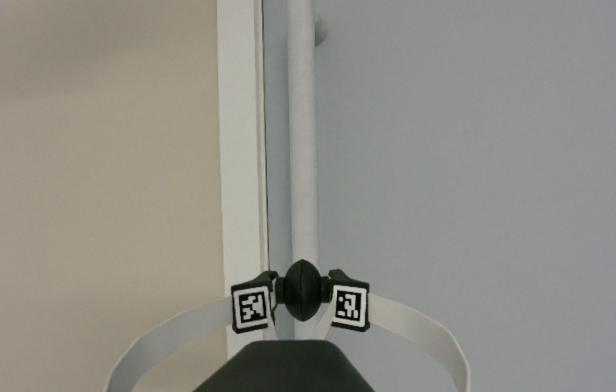

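Emit:
move --r2 '{"base":{"translate_m":0.13,"strafe_m":0.124},"joints":{"wrist_yaw_rad":0,"gripper_m":0.09}}' --blocking false

Emit:
wait --seconds 3

Emit:
wait --seconds 1

Emit:
move --r2 '{"base":{"translate_m":0.128,"strafe_m":0.01},"pace":"slow","contact_limits":{"translate_m":0.15}}' --blocking false

Emit:
wait --seconds 4 --cameras '["r2_wrist_camera"]'

Emit:
move --r2 '{"joints":{"gripper_m":-0.036}}' --blocking false

Emit:
wait --seconds 3 --cameras '["r2_wrist_camera","r2_head_camera"]'

Scene clock: 344.87 s.
move: r2 moving
r1: as last shown
r1.base_tilt: forward=-1.6 right=+1.2
r1.lidar_m: 0.60 0.63 0.91 1.63 1.70 2.25 2.16 2.25 3.15 2.43 0.99 0.63
r1.servo_current: wrist_yaw_rad=46(65) wrist_pitch_rad=46(46) wrist_roll_rad=52(59) gripper_m=39(46)
r1.wrist_depth_mm: 136 138 - - - - - / 113 139 - - - - - / 118 140 273 - - - - / 137 161 - - - - - / 1921 - - - - - - / 1182 1205 194 1182 187 1160 1138 / 842 741 741 153 759 768 820
r2.base_odometry: x=-1.438 y=-3.462 heading=-2.110
r2.turned_by_wheels: +0.000
r2.turned_by_imu: +0.000
r2.base_tilt: forward=-0.7 right=+0.1
r2.lidar_m: 0.63 0.73 1.00 1.98 2.07 2.86 2.16 3.95 2.90 2.68 1.02 0.71
r2.base_status: translate_m moving; strafe_m moving
r2.joint_positions: lift_m=+0.870 arm_m=+0.000 wrist_yaw_rad=+0.003 wrist_pitch_rad=+0.002 wrist_roll_rad=+0.002 gripper_m=-0.003
r2.joint_status: wrist_yaw_rad moving; gripper_m moving
r2.measured_speeds: translate_m=+0.090 strafe_m=+0.087 rotate_rad=-0.005 lift_m=+0.000 arm_m=+0.000 wrist_yaw_rad=-0.025 wrist_pitch_rad=+0.000 wrist_roll_rad=+0.000
r2.motor_effort: lift_m=+20(20) arm_m=+5(5) wheel_0=-7(8) wheel_1=+9(11) wheel_2=-9(11)
r2.servo_current: wrist_yaw_rad=59(117) wrist_pitch_rad=33(46) wrist_roll_rad=59(59) gripper_m=98(104)
r2.hand_pose: x=+0.4595 y=-0.0864 z=+1.0476 quat_wxyz=(+1.000, +0.001, +0.001, +0.002) (m; r2's base frame)
r2.wrist_depth_mm: - 469 402 - - - - / - 469 402 - - - - / - 473 407 - - - - / - 480 413 - - - - / - 480 413 - - - - / - 488 186 193 175 - - / - 139 - - - - -
pictures: none

Scene clock: 346.33 s.
earlier move: r2 done
r1.base_odometry: x=-0.026 y=+0.900 heading=+2.910
r1.turned_by_wheels: +0.000
r1.turned_by_imu: +0.000
r1.base_tilt: forward=-1.6 right=+1.3
r1.lidar_m: 0.60 0.63 0.90 1.64 1.70 2.25 2.17 2.27 3.09 2.44 0.97 0.62
r1.base_status: not commanded
r1.joint_positions: lift_m=+0.127 arm_m=+0.000 wrist_yaw_rad=+3.089 wrist_pitch_rad=+0.002 wrist_roll_rad=+0.000 gripper_m=+0.056
r1.joint_status: not commanded
r1.measured_speeds: all 0
r1.motor_effort: lift_m=+20(20) arm_m=-4(4) wheel_0=-3(4) wheel_1=-1(2) wheel_2=-2(2)
r1.servo_current: wrist_yaw_rad=39(72) wrist_pitch_rad=46(52) wrist_roll_rad=46(65) gripper_m=46(46)
r1.hand_pose: x=-0.1125 y=+0.1024 z=+0.3046 quat_wxyz=(+0.026, -0.001, +0.000, +1.000) (m; r1's base frame)
r1.wrist_depth_mm: 136 139 - - - - - / 113 139 - - - - - / 118 140 272 - - - - / 137 161 - - - - - / 1983 - - - - - - / 1182 1205 193 1205 187 1182 1118 / 854 741 750 154 750 778 809
r2.base_odometry: x=-1.406 y=-3.606 heading=-2.110
r2.turned_by_wheels: +0.000
r2.turned_by_imu: +0.000
r2.base_tilt: forward=-0.7 right=+0.0
r2.lidar_m: 0.52 0.63 0.87 1.86 1.95 2.71 2.27 4.07 2.99 2.32 0.87 0.62
r2.base_status: done
r2.joint_positions: lift_m=+0.870 arm_m=+0.000 wrist_yaw_rad=+0.003 wrist_pitch_rad=+0.002 wrist_roll_rad=+0.002 gripper_m=+0.090
r2.joint_status: all done
r2.measured_speeds: all 0
r2.motor_effort: lift_m=+20(20) arm_m=+5(5) wheel_0=-2(9) wheel_1=+0(12) wheel_2=-5(12)
r2.servo_current: wrist_yaw_rad=52(117) wrist_pitch_rad=33(46) wrist_roll_rad=46(59) gripper_m=59(111)
r2.hand_pose: x=+0.4595 y=-0.0866 z=+1.0476 quat_wxyz=(+1.000, +0.001, +0.001, +0.001) (m; r2's base frame)
r2.wrist_depth_mm: 377 373 366 364 362 355 355 / 379 375 368 368 364 362 355 / 382 379 373 368 366 364 357 / 387 379 375 370 370 366 357 / 384 379 373 375 370 366 364 / 387 384 194 297 191 368 366 / 394 389 370 - 373 370 366
wait: 1.47 of 3 s (r2 has come to rest)
pictures: none

Scene clock: 347.33 s.
r1.base_odometry: x=-0.026 y=+0.900 heading=+2.910
r1.turned_by_wheels: +0.000
r1.turned_by_imu: +0.000
r1.base_tilt: forward=-1.6 right=+1.3
r1.lidar_m: 0.61 0.64 0.87 1.64 1.68 2.27 2.16 2.27 3.12 2.44 0.98 0.63
r1.base_status: not commanded
r1.joint_positions: lift_m=+0.127 arm_m=+0.000 wrist_yaw_rad=+3.089 wrist_pitch_rad=+0.002 wrist_roll_rad=+0.000 gripper_m=+0.056
r1.joint_status: not commanded
r1.measured_speeds: all 0
r1.motor_effort: lift_m=+20(20) arm_m=-4(4) wheel_0=-3(4) wheel_1=-1(2) wheel_2=-2(2)
r1.servo_current: wrist_yaw_rad=46(72) wrist_pitch_rad=39(52) wrist_roll_rad=46(65) gripper_m=39(46)
r1.hand_pose: x=-0.1125 y=+0.1024 z=+0.3046 quat_wxyz=(+0.026, -0.001, +0.000, +1.000) (m; r1's base frame)
r1.wrist_depth_mm: 136 139 - - - - - / 113 139 - - - - - / 118 140 272 - - - - / 137 161 - - - - - / 1983 - - - - - - / 1182 1182 194 1160 187 1138 1138 / 842 750 759 153 741 778 809
r2.base_odometry: x=-1.406 y=-3.606 heading=-2.110
r2.turned_by_wheels: +0.000
r2.turned_by_imu: +0.000
r2.base_tilt: forward=-0.7 right=+0.1
r2.lidar_m: 0.53 0.61 0.88 1.87 1.92 2.68 2.26 4.08 2.97 2.31 0.87 0.62
r2.base_status: done
r2.joint_positions: lift_m=+0.870 arm_m=+0.000 wrist_yaw_rad=+0.003 wrist_pitch_rad=+0.002 wrist_roll_rad=+0.002 gripper_m=+0.090
r2.joint_status: all done
r2.measured_speeds: all 0
r2.motor_effort: lift_m=+20(20) arm_m=+5(5) wheel_0=-2(9) wheel_1=+0(12) wheel_2=-4(12)
r2.servo_current: wrist_yaw_rad=39(117) wrist_pitch_rad=39(46) wrist_roll_rad=46(59) gripper_m=46(111)
r2.hand_pose: x=+0.4595 y=-0.0866 z=+1.0476 quat_wxyz=(+1.000, +0.001, +0.001, +0.001) (m; r2's base frame)
r2.wrist_depth_mm: 377 373 368 364 362 357 353 / 379 375 370 368 364 357 357 / 384 375 370 370 366 362 359 / 387 379 375 373 368 364 362 / 387 379 373 373 368 362 364 / 389 384 194 298 191 366 364 / 392 387 370 - 375 368 368
wait: 1.00 s; at rest by 0.27 s
pictures: none

Scene clock: 347.83 s.
move: r2 moving
r1: as last shown
r1.lidar_m: 0.59 0.63 0.87 1.63 1.71 2.25 2.15 2.29 3.14 2.44 0.99 0.61
r1.motor_effort: lift_m=+20(20) arm_m=-4(4) wheel_0=-3(3) wheel_1=-1(2) wheel_2=-2(2)
r1.servo_current: wrist_yaw_rad=26(72) wrist_pitch_rad=39(46) wrist_roll_rad=33(59) gripper_m=39(46)
r1.wrist_depth_mm: 136 139 - - - - - / 113 139 - - - - - / 118 140 271 - - - - / 137 162 - - - - - / 1983 - - - - - - / 1160 1182 193 1205 187 1160 1118 / 842 741 759 153 759 768 820
r2.base_odometry: x=-1.411 y=-3.617 heading=-2.110
r2.turned_by_wheels: +0.000
r2.turned_by_imu: +0.000
r2.base_tilt: forward=-0.6 right=+0.1
r2.lidar_m: 0.53 0.61 0.82 1.86 1.94 2.71 2.26 4.11 3.00 2.26 0.84 0.61
r2.base_status: translate_m moving; strafe_m moving
r2.joint_positions: lift_m=+0.870 arm_m=+0.000 wrist_yaw_rad=+0.003 wrist_pitch_rad=+0.002 wrist_roll_rad=+0.002 gripper_m=+0.090
r2.joint_status: not commanded
r2.measured_speeds: translate_m=+0.048 strafe_m=+0.004 rotate_rad=-0.001 lift_m=+0.000 arm_m=+0.000 wrist_yaw_rad=+0.000 wrist_pitch_rad=+0.000 wrist_roll_rad=+0.000
r2.motor_effort: lift_m=+20(20) arm_m=+5(5) wheel_0=+4(8) wheel_1=+7(7) wheel_2=-9(10)
r2.servo_current: wrist_yaw_rad=46(52) wrist_pitch_rad=39(46) wrist_roll_rad=46(59) gripper_m=52(59)
r2.contact_limits: translate_m 0.15
r2.hand_pose: x=+0.4595 y=-0.0866 z=+1.0476 quat_wxyz=(+1.000, +0.001, +0.001, +0.001) (m; r2's base frame)
r2.wrist_depth_mm: 368 364 357 355 351 347 343 / 370 366 359 355 353 351 345 / 370 366 362 357 355 353 347 / 373 368 364 359 357 355 351 / 375 375 366 286 359 357 353 / 379 373 194 286 191 357 357 / 379 377 359 - 364 357 355
pictures: none

Scene clock: 349.90 s.
earlier move: r2 done
r1.base_odometry: x=-0.026 y=+0.900 heading=+2.910
r1.turned_by_wheels: +0.000
r1.turned_by_imu: +0.000
r1.base_tilt: forward=-1.6 right=+1.3
r1.lidar_m: 0.59 0.64 0.88 1.63 1.73 2.25 2.16 2.29 3.13 2.43 1.00 0.62
r1.base_status: not commanded
r1.joint_positions: lift_m=+0.127 arm_m=+0.000 wrist_yaw_rad=+3.089 wrist_pitch_rad=+0.002 wrist_roll_rad=+0.000 gripper_m=+0.056
r1.joint_status: not commanded
r1.measured_speeds: all 0
r1.motor_effort: lift_m=+20(20) arm_m=-4(4) wheel_0=-3(4) wheel_1=-1(2) wheel_2=-2(2)
r1.servo_current: wrist_yaw_rad=39(72) wrist_pitch_rad=46(52) wrist_roll_rad=39(72) gripper_m=39(46)
r1.hand_pose: x=-0.1125 y=+0.1024 z=+0.3046 quat_wxyz=(+0.026, -0.001, +0.000, +1.000) (m; r1's base frame)
r1.wrist_depth_mm: 136 139 - - - - - / 113 139 - - - - - / 118 139 271 - - - - / 137 162 - - - - - / 1983 - - - - - - / 1182 1205 193 1229 187 1160 1138 / 842 741 750 154 750 768 831
r2.base_odometry: x=-1.462 y=-3.720 heading=-2.110
r2.turned_by_wheels: +0.000
r2.turned_by_imu: +0.000
r2.base_tilt: forward=-0.7 right=+0.1
r2.lidar_m: 0.38 0.47 0.69 1.83 1.96 2.67 2.41 4.07 3.01 1.83 0.68 0.49
r2.base_status: done
r2.joint_positions: lift_m=+0.870 arm_m=+0.000 wrist_yaw_rad=+0.003 wrist_pitch_rad=+0.002 wrist_roll_rad=+0.002 gripper_m=+0.090
r2.joint_status: not commanded
r2.measured_speeds: all 0
r2.motor_effort: lift_m=+20(20) arm_m=+5(5) wheel_0=+4(10) wheel_1=+6(8) wheel_2=-6(11)
r2.servo_current: wrist_yaw_rad=46(59) wrist_pitch_rad=39(46) wrist_roll_rad=52(59) gripper_m=52(59)
r2.contact_limits: translate_m 0.15
r2.hand_pose: x=+0.4595 y=-0.0866 z=+1.0476 quat_wxyz=(+1.000, +0.001, +0.001, +0.001) (m; r2's base frame)
r2.wrist_depth_mm: 248 233 244 164 239 236 235 / 249 234 246 165 240 238 236 / 252 236 249 165 243 239 238 / 253 236 250 168 244 241 238 / 253 239 250 167 244 243 241 / 256 240 194 167 198 243 242 / 257 242 253 - 249 244 244
wait: 2.07 of 4 s (r2 has come to rest)
pictures: r2_wrist_camera
Images, in order (width x height): r2_wrist_camera 616x392.

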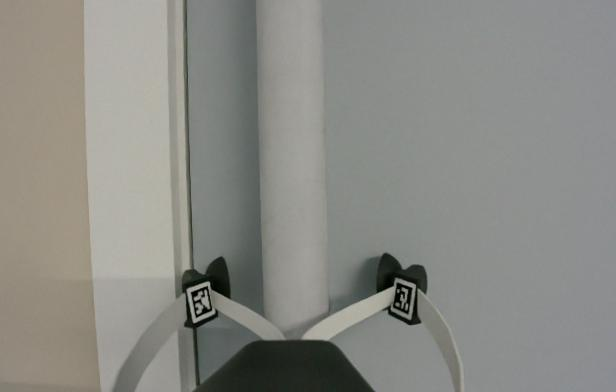

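Scene clock: 350.40 s.
move: r2 moving
r1: as last shown
r1.base_tilt: forward=-1.6 right=+1.2
r1.lidar_m: 0.60 0.63 0.85 1.63 1.70 2.24 2.16 2.30 3.12 2.43 1.01 0.62
r1.servo_current: wrist_yaw_rad=39(65) wrist_pitch_rad=46(46) wrist_roll_rad=52(65) gripper_m=39(46)
r1.wrist_depth_mm: 136 138 - - - - - / 113 139 - - - - - / 118 140 272 - - - - / 137 162 - - - - - / 1921 - - - - - - / 1182 1205 194 1182 187 1160 1138 / 842 750 741 153 750 788 820
r2.base_odometry: x=-1.463 y=-3.720 heading=-2.110
r2.turned_by_wheels: +0.000
r2.turned_by_imu: +0.000
r2.base_tilt: forward=-0.7 right=+0.0
r2.lidar_m: 0.42 0.48 0.70 1.83 1.95 2.69 2.42 4.05 3.02 1.82 0.67 0.48
r2.base_status: not commanded
r2.joint_positions: lift_m=+0.870 arm_m=+0.000 wrist_yaw_rad=+0.002 wrist_pitch_rad=+0.002 wrist_roll_rad=+0.002 gripper_m=+0.072
r2.joint_status: gripper_m moving
r2.measured_speeds: all 0
r2.motor_effort: lift_m=+20(20) arm_m=+4(5) wheel_0=+4(5) wheel_1=+5(6) wheel_2=-6(7)
r2.servo_current: wrist_yaw_rad=46(52) wrist_pitch_rad=39(46) wrist_roll_rad=39(52) gripper_m=130(137)
r2.contact_limits: translate_m 0.15
r2.hand_pose: x=+0.4594 y=-0.0867 z=+1.0476 quat_wxyz=(+1.000, +0.001, +0.001, +0.001) (m; r2's base frame)
r2.wrist_depth_mm: 248 234 245 165 240 238 236 / 250 234 246 165 241 239 237 / 251 236 248 166 243 240 238 / 253 236 249 167 245 242 240 / 254 238 249 167 245 243 242 / 256 239 193 168 199 246 242 / 257 241 253 - 248 245 244
pictures: none

Scene clock: 351.83 s.
earlier move: r2 done
r1.base_odometry: x=-0.026 y=+0.900 heading=+2.910
r1.turned_by_wheels: +0.000
r1.turned_by_imu: +0.000
r1.base_tilt: forward=-1.5 right=+1.3
r1.lidar_m: 0.59 0.63 0.89 1.63 1.72 2.25 2.16 2.27 3.11 2.45 1.01 0.64
r1.base_status: not commanded
r1.joint_positions: lift_m=+0.127 arm_m=+0.000 wrist_yaw_rad=+3.089 wrist_pitch_rad=+0.002 wrist_roll_rad=+0.000 gripper_m=+0.056
r1.joint_status: not commanded
r1.measured_speeds: all 0
r1.motor_effort: lift_m=+20(20) arm_m=-4(4) wheel_0=-3(4) wheel_1=-1(2) wheel_2=-2(2)
r1.servo_current: wrist_yaw_rad=59(65) wrist_pitch_rad=46(52) wrist_roll_rad=39(65) gripper_m=39(46)
r1.hand_pose: x=-0.1125 y=+0.1024 z=+0.3046 quat_wxyz=(+0.026, -0.001, +0.000, +1.000) (m; r1's base frame)
r1.wrist_depth_mm: 137 139 - - - - - / 113 139 - - - - - / 117 140 273 - - - - / 137 162 - - - - - / 1921 - - - - - - / 1182 1182 194 1182 187 1160 1138 / 842 759 759 153 750 778 809
r2.base_odometry: x=-1.463 y=-3.721 heading=-2.109
r2.turned_by_wheels: +0.000
r2.turned_by_imu: +0.000
r2.base_tilt: forward=-0.7 right=+0.0
r2.lidar_m: 0.41 0.48 0.69 1.85 1.97 2.66 2.41 4.08 2.99 1.84 0.68 0.48
r2.base_status: not commanded
r2.joint_positions: lift_m=+0.870 arm_m=+0.000 wrist_yaw_rad=+0.002 wrist_pitch_rad=+0.002 wrist_roll_rad=+0.002 gripper_m=-0.034
r2.joint_status: all done
r2.measured_speeds: all 0
r2.motor_effort: lift_m=+20(20) arm_m=-3(5) wheel_0=+2(5) wheel_1=+4(6) wheel_2=-1(7)
r2.servo_current: wrist_yaw_rad=33(59) wrist_pitch_rad=39(46) wrist_roll_rad=52(59) gripper_m=124(208)
r2.contact_limits: translate_m 0.15
r2.hand_pose: x=+0.4595 y=-0.0867 z=+1.0476 quat_wxyz=(+1.000, +0.001, +0.001, +0.001) (m; r2's base frame)
r2.wrist_depth_mm: 248 231 242 161 236 236 232 / 251 233 244 161 238 236 234 / 250 234 246 163 240 237 235 / 252 236 246 166 241 238 236 / 254 237 248 166 242 239 236 / 256 239 184 166 179 241 238 / 256 241 252 - 245 241 239
wait: 1.43 of 3 s (r2 has come to rest)
pictures: r2_head_camera, r2_wrist_camera
Images, in order (width x height): r2_head_camera 420x560, r2_wrist_camera 616x392.

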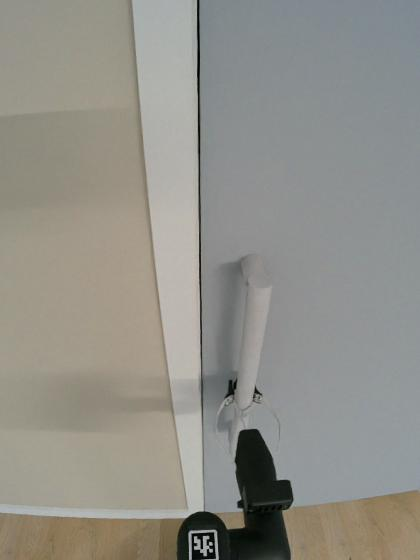

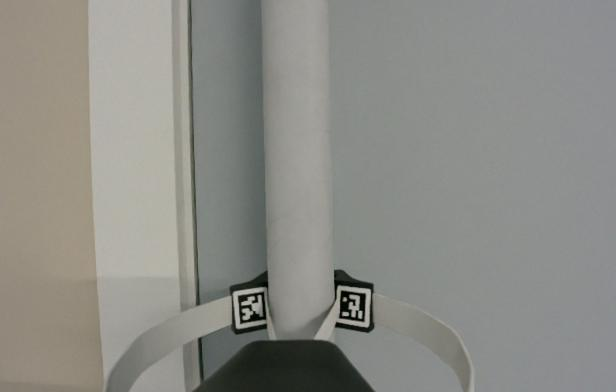

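Emit:
move --r2 '{"base":{"translate_m":-0.228,"strafe_m":-0.124},"joints":{"wrist_yaw_rad":0.262},"speeds":{"wrist_yaw_rad":0.1},"pace":"slow","contact_limits":{"translate_m":0.8}}' --blocking false

Emit:
wait --seconds 6 --cameras '["r2_wrist_camera","r2_head_left_camera"]'

Scene clock: 357.43 s.
move: r2 moving
r1: as last shown
r1.lidar_m: 0.59 0.65 0.87 1.62 1.70 2.25 2.16 2.28 3.13 2.43 1.03 0.62
r1.motor_effort: lift_m=+20(20) arm_m=-4(4) wheel_0=-3(3) wheel_1=-1(2) wheel_2=-2(2)
r1.servo_current: wrist_yaw_rad=46(65) wrist_pitch_rad=39(46) wrist_roll_rad=39(59) gripper_m=39(46)
r1.wrist_depth_mm: 136 138 - - - - - / 113 139 - - - - - / 118 139 272 - - - - / 137 162 - - - - - / 1983 - - - - - - / 1182 1182 194 1182 187 1182 1118 / 854 741 759 153 759 768 820
r2.base_odometry: x=-1.462 y=-3.707 heading=-2.110
r2.turned_by_wheels: +0.000
r2.turned_by_imu: +0.000
r2.base_tilt: forward=-0.6 right=+0.1
r2.lidar_m: 0.38 0.50 0.67 1.87 1.92 2.69 2.38 4.12 2.99 1.88 0.69 0.50
r2.base_status: translate_m moving; strafe_m moving
r2.joint_positions: lift_m=+0.870 arm_m=+0.000 wrist_yaw_rad=+0.044 wrist_pitch_rad=+0.002 wrist_roll_rad=+0.002 gripper_m=-0.034
r2.joint_status: wrist_yaw_rad moving
r2.measured_speeds: translate_m=-0.048 strafe_m=-0.028 rotate_rad=+0.001 lift_m=+0.000 arm_m=+0.000 wrist_yaw_rad=+0.099 wrist_pitch_rad=+0.000 wrist_roll_rad=+0.000
r2.motor_effort: lift_m=+20(20) arm_m=-4(4) wheel_0=-7(10) wheel_1=-11(12) wheel_2=+17(20)
r2.servo_current: wrist_yaw_rad=26(85) wrist_pitch_rad=46(46) wrist_roll_rad=46(59) gripper_m=124(130)
r2.contact_limits: translate_m 0.8
r2.hand_pose: x=+0.4628 y=-0.0748 z=+1.0476 quat_wxyz=(+1.000, +0.001, +0.001, +0.022) (m; r2's base frame)
r2.wrist_depth_mm: 263 243 245 162 236 231 229 / 264 244 245 163 236 233 229 / 266 247 248 164 239 236 229 / 267 247 248 165 240 235 232 / 268 250 252 167 241 236 234 / 271 251 183 166 180 237 234 / 272 251 253 - 242 237 236
pictures: none

Scene clock: 360.70 s.
earlier move: r2 done
r1.base_odometry: x=-0.026 y=+0.900 heading=+2.910
r1.turned_by_wheels: +0.000
r1.turned_by_imu: +0.000
r1.base_tilt: forward=-1.6 right=+1.3
r1.lidar_m: 0.59 0.64 0.87 1.63 1.68 2.27 2.17 2.29 3.13 2.45 1.22 0.62
r1.base_status: not commanded
r1.joint_positions: lift_m=+0.127 arm_m=+0.000 wrist_yaw_rad=+3.089 wrist_pitch_rad=+0.002 wrist_roll_rad=+0.000 gripper_m=+0.056
r1.joint_status: not commanded
r1.measured_speeds: all 0
r1.motor_effort: lift_m=+20(20) arm_m=-4(4) wheel_0=-3(4) wheel_1=-1(2) wheel_2=-2(2)
r1.servo_current: wrist_yaw_rad=46(72) wrist_pitch_rad=46(52) wrist_roll_rad=52(65) gripper_m=39(52)
r1.hand_pose: x=-0.1125 y=+0.1024 z=+0.3046 quat_wxyz=(+0.026, -0.001, +0.000, +1.000) (m; r1's base frame)
r1.wrist_depth_mm: 136 138 - - - - - / 113 139 - - - - - / 118 140 273 - - - - / 137 162 - - - - - / 1921 - - - - - - / 1205 1182 194 1205 187 1182 1138 / 842 741 750 154 741 768 820
r2.base_odometry: x=-1.452 y=-3.462 heading=-2.108
r2.turned_by_wheels: +0.002
r2.turned_by_imu: +0.004
r2.base_tilt: forward=-0.6 right=+0.0
r2.lidar_m: 0.40 0.73 0.99 1.96 2.09 2.86 2.19 3.93 2.85 2.62 0.90 0.55
r2.base_status: done
r2.joint_positions: lift_m=+0.870 arm_m=+0.000 wrist_yaw_rad=+0.277 wrist_pitch_rad=+0.002 wrist_roll_rad=+0.002 gripper_m=-0.034
r2.joint_status: all done
r2.measured_speeds: all 0
r2.motor_effort: lift_m=+20(20) arm_m=-4(4) wheel_0=+7(10) wheel_1=-4(13) wheel_2=+20(22)
r2.servo_current: wrist_yaw_rad=85(91) wrist_pitch_rad=39(46) wrist_roll_rad=39(59) gripper_m=117(137)
r2.contact_limits: translate_m 0.8
r2.hand_pose: x=+0.4722 y=-0.0053 z=+1.0476 quat_wxyz=(+0.990, +0.001, +0.001, +0.138) (m; r2's base frame)
r2.wrist_depth_mm: - - 247 166 233 226 220 / - - 249 166 235 227 223 / - - 249 166 236 228 224 / - - 250 167 237 230 224 / - - 253 167 239 231 226 / - - 180 167 180 233 228 / - - 256 - - 230 229
wait: 3.27 of 6 s (r2 has come to rest)
pictures: r2_head_left_camera, r2_wrist_camera
Images, in order (width x height): r2_head_left_camera 420x672, r2_wrist_camera 616x392.

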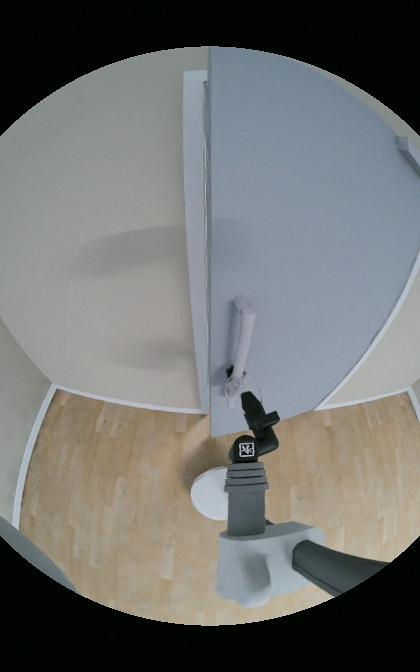

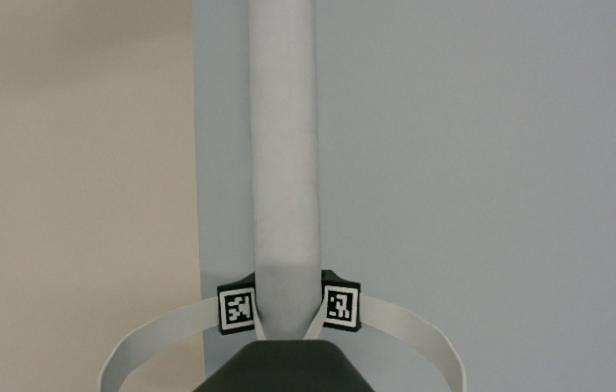

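Emit:
move --r2 '{"base":{"translate_m":-0.188,"strafe_m":-0.179},"joints":{"wrist_yaw_rad":0.524},"speeds":{"wrist_yaw_rad":0.1},"pace":"slow","contact_limits":{"translate_m":0.8}}' --blocking false

Emit:
wait --seconds 3.2

Emit:
wait --seconds 1 --cameras '["r2_wrist_camera","r2_head_left_camera"]'

Scene clock: 366.10 s.
move: r2 moving
r1: as last shown
r1.lidar_m: 0.60 0.62 0.88 1.64 1.71 2.27 2.17 2.29 3.13 2.45 1.21 0.63
r1.motor_effort: lift_m=+20(20) arm_m=-4(4) wheel_0=-4(4) wheel_1=-1(2) wheel_2=-2(2)
r1.servo_current: wrist_yaw_rad=59(65) wrist_pitch_rad=52(52) wrist_roll_rad=39(65) gripper_m=33(46)
r1.wrist_depth_mm: 136 138 - - - - - / 113 139 - - - - - / 118 140 271 - - - - / 137 162 - - - - - / 1921 - - - - - - / 1160 1205 194 1182 187 1160 1160 / 842 741 750 153 750 768 820
r2.base_odometry: x=-1.455 y=-3.449 heading=-2.106
r2.turned_by_wheels: +0.002
r2.turned_by_imu: +0.003
r2.base_tilt: forward=-0.7 right=+0.0
r2.lidar_m: 0.42 0.75 1.04 1.99 2.09 2.89 2.15 3.88 2.86 2.64 0.93 0.54
r2.base_status: translate_m moving; strafe_m moving
r2.joint_positions: lift_m=+0.870 arm_m=+0.000 wrist_yaw_rad=+0.316 wrist_pitch_rad=+0.002 wrist_roll_rad=+0.002 gripper_m=-0.034
r2.joint_status: wrist_yaw_rad moving
r2.measured_speeds: translate_m=-0.036 strafe_m=-0.036 rotate_rad=+0.003 lift_m=+0.000 arm_m=+0.000 wrist_yaw_rad=+0.097 wrist_pitch_rad=+0.000 wrist_roll_rad=+0.000
r2.motor_effort: lift_m=+20(20) arm_m=-3(4) wheel_0=+13(16) wheel_1=-9(10) wheel_2=+23(23)
r2.servo_current: wrist_yaw_rad=72(130) wrist_pitch_rad=33(46) wrist_roll_rad=39(59) gripper_m=124(137)
r2.contact_limits: translate_m 0.8
r2.hand_pose: x=+0.4722 y=+0.0066 z=+1.0476 quat_wxyz=(+0.988, +0.001, +0.001, +0.157) (m; r2's base frame)
r2.wrist_depth_mm: - - 247 164 231 223 218 / - - 249 164 233 225 219 / - - 251 165 233 227 221 / - - 251 165 236 228 223 / - - 254 166 238 229 223 / - - 185 167 180 229 224 / - - - - 238 228 225
pictures: none

Scene clock: 369.30 s.
earlier move: r2 moving
r1.base_odometry: x=-0.026 y=+0.900 heading=+2.910
r1.turned_by_wheels: +0.000
r1.turned_by_imu: +0.000
r1.base_tilt: forward=-1.6 right=+1.3
r1.lidar_m: 0.60 0.65 0.88 1.62 1.68 2.25 2.17 2.29 3.11 2.48 1.37 0.60
r1.base_status: not commanded
r1.joint_positions: lift_m=+0.127 arm_m=+0.000 wrist_yaw_rad=+3.089 wrist_pitch_rad=+0.002 wrist_roll_rad=+0.000 gripper_m=+0.056
r1.joint_status: not commanded
r1.measured_speeds: all 0
r1.motor_effort: lift_m=+20(20) arm_m=-4(4) wheel_0=-3(4) wheel_1=-1(2) wheel_2=-2(2)
r1.servo_current: wrist_yaw_rad=52(65) wrist_pitch_rad=39(52) wrist_roll_rad=46(78) gripper_m=46(46)
r1.hand_pose: x=-0.1125 y=+0.1024 z=+0.3046 quat_wxyz=(+0.026, -0.001, +0.000, +1.000) (m; r1's base frame)
r1.wrist_depth_mm: 136 138 - - - - - / 114 139 - - - - - / 118 139 272 - - - - / 137 162 - - - - - / 1921 - - - - - - / 1182 1205 195 1205 187 1160 1118 / 842 750 759 154 732 778 820
r2.base_odometry: x=-1.510 y=-3.209 heading=-2.106
r2.turned_by_wheels: +0.000
r2.turned_by_imu: +0.113
r2.base_tilt: forward=-0.7 right=+0.0
r2.lidar_m: 0.41 0.47 1.38 2.17 2.36 3.56 2.04 3.27 2.62 2.24 1.04 0.57
r2.base_status: translate_m moving; strafe_m moving
r2.joint_positions: lift_m=+0.870 arm_m=+0.000 wrist_yaw_rad=+0.543 wrist_pitch_rad=+0.002 wrist_roll_rad=+0.002 gripper_m=-0.035
r2.joint_status: all done
r2.measured_speeds: translate_m=-0.005 strafe_m=+0.002 rotate_rad=-0.005 lift_m=+0.000 arm_m=+0.000 wrist_yaw_rad=+0.000 wrist_pitch_rad=+0.000 wrist_roll_rad=+0.000
r2.motor_effort: lift_m=+20(20) arm_m=-5(5) wheel_0=+12(26) wheel_1=+0(13) wheel_2=+12(25)
r2.servo_current: wrist_yaw_rad=124(130) wrist_pitch_rad=39(46) wrist_roll_rad=46(65) gripper_m=111(137)
r2.contact_limits: translate_m 0.8
r2.hand_pose: x=+0.4631 y=+0.0742 z=+1.0476 quat_wxyz=(+0.963, +0.001, +0.001, +0.268) (m; r2's base frame)
r2.wrist_depth_mm: - - 256 163 222 206 196 / - - 256 163 224 207 198 / - - 258 167 224 209 199 / 1863 - 259 168 226 210 200 / 1808 - 262 166 228 211 201 / - - 182 167 222 212 202 / - - - - 229 207 203
wait: 3.20 s; no rest
pictures: none

Scene clock: 370.30 s.
earlier move: r2 moving
r1.base_odometry: x=-0.026 y=+0.900 heading=+2.910
r1.turned_by_wheels: +0.000
r1.turned_by_imu: +0.000
r1.base_tilt: forward=-1.6 right=+1.3
r1.lidar_m: 0.61 0.63 0.90 1.62 1.71 2.26 2.15 2.27 3.14 2.46 1.37 0.63
r1.base_status: not commanded
r1.joint_positions: lift_m=+0.127 arm_m=+0.000 wrist_yaw_rad=+3.089 wrist_pitch_rad=+0.002 wrist_roll_rad=+0.000 gripper_m=+0.056
r1.joint_status: not commanded
r1.measured_speeds: all 0
r1.motor_effort: lift_m=+20(20) arm_m=-4(4) wheel_0=-4(4) wheel_1=-1(2) wheel_2=-2(2)
r1.servo_current: wrist_yaw_rad=39(65) wrist_pitch_rad=39(52) wrist_roll_rad=46(78) gripper_m=39(52)
r1.hand_pose: x=-0.1125 y=+0.1024 z=+0.3046 quat_wxyz=(+0.026, -0.001, +0.000, +1.000) (m; r1's base frame)
r1.wrist_depth_mm: 136 138 - - - - - / 113 139 - - - - - / 118 140 273 - - - - / 137 161 - - - - - / 1983 - - - - - - / 1182 1205 193 1182 187 1182 1160 / 842 759 759 153 741 778 820
r2.base_odometry: x=-1.511 y=-3.209 heading=-2.106
r2.turned_by_wheels: +0.000
r2.turned_by_imu: +0.017
r2.base_tilt: forward=-0.7 right=+0.0
r2.lidar_m: 0.40 0.49 1.40 2.17 2.38 3.64 2.03 3.28 2.63 2.14 0.98 0.56
r2.base_status: translate_m moving; strafe_m moving
r2.joint_positions: lift_m=+0.870 arm_m=+0.000 wrist_yaw_rad=+0.543 wrist_pitch_rad=+0.002 wrist_roll_rad=+0.002 gripper_m=-0.035
r2.joint_status: all done
r2.measured_speeds: all 0
r2.motor_effort: lift_m=+20(20) arm_m=-5(5) wheel_0=+9(26) wheel_1=+1(13) wheel_2=+10(25)
r2.servo_current: wrist_yaw_rad=117(130) wrist_pitch_rad=52(52) wrist_roll_rad=52(65) gripper_m=111(137)
r2.contact_limits: translate_m 0.8
r2.hand_pose: x=+0.4631 y=+0.0742 z=+1.0476 quat_wxyz=(+0.963, +0.001, +0.001, +0.268) (m; r2's base frame)
r2.wrist_depth_mm: - - 256 165 221 205 195 / 1863 - 257 163 224 206 195 / 1756 - 259 166 225 209 197 / 1863 - 262 167 226 209 199 / - - 265 167 229 211 200 / - 1756 180 167 179 211 200 / - - - - 227 208 200
wait: 1.00 s; no rest
pictures: r2_head_left_camera, r2_wrist_camera
Images, in order (width x height): r2_head_left_camera 420x672, r2_wrist_camera 616x392.

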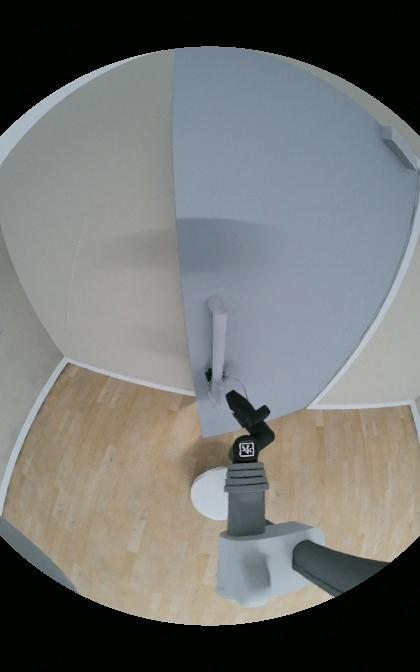

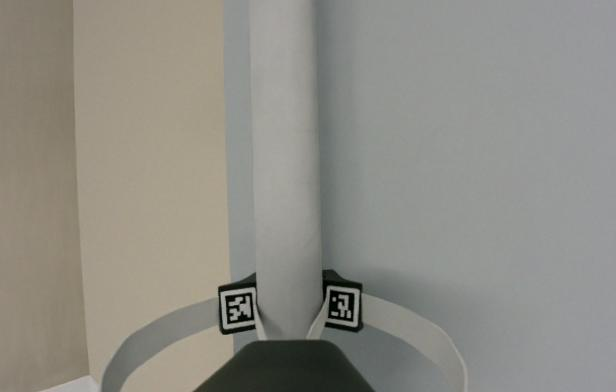

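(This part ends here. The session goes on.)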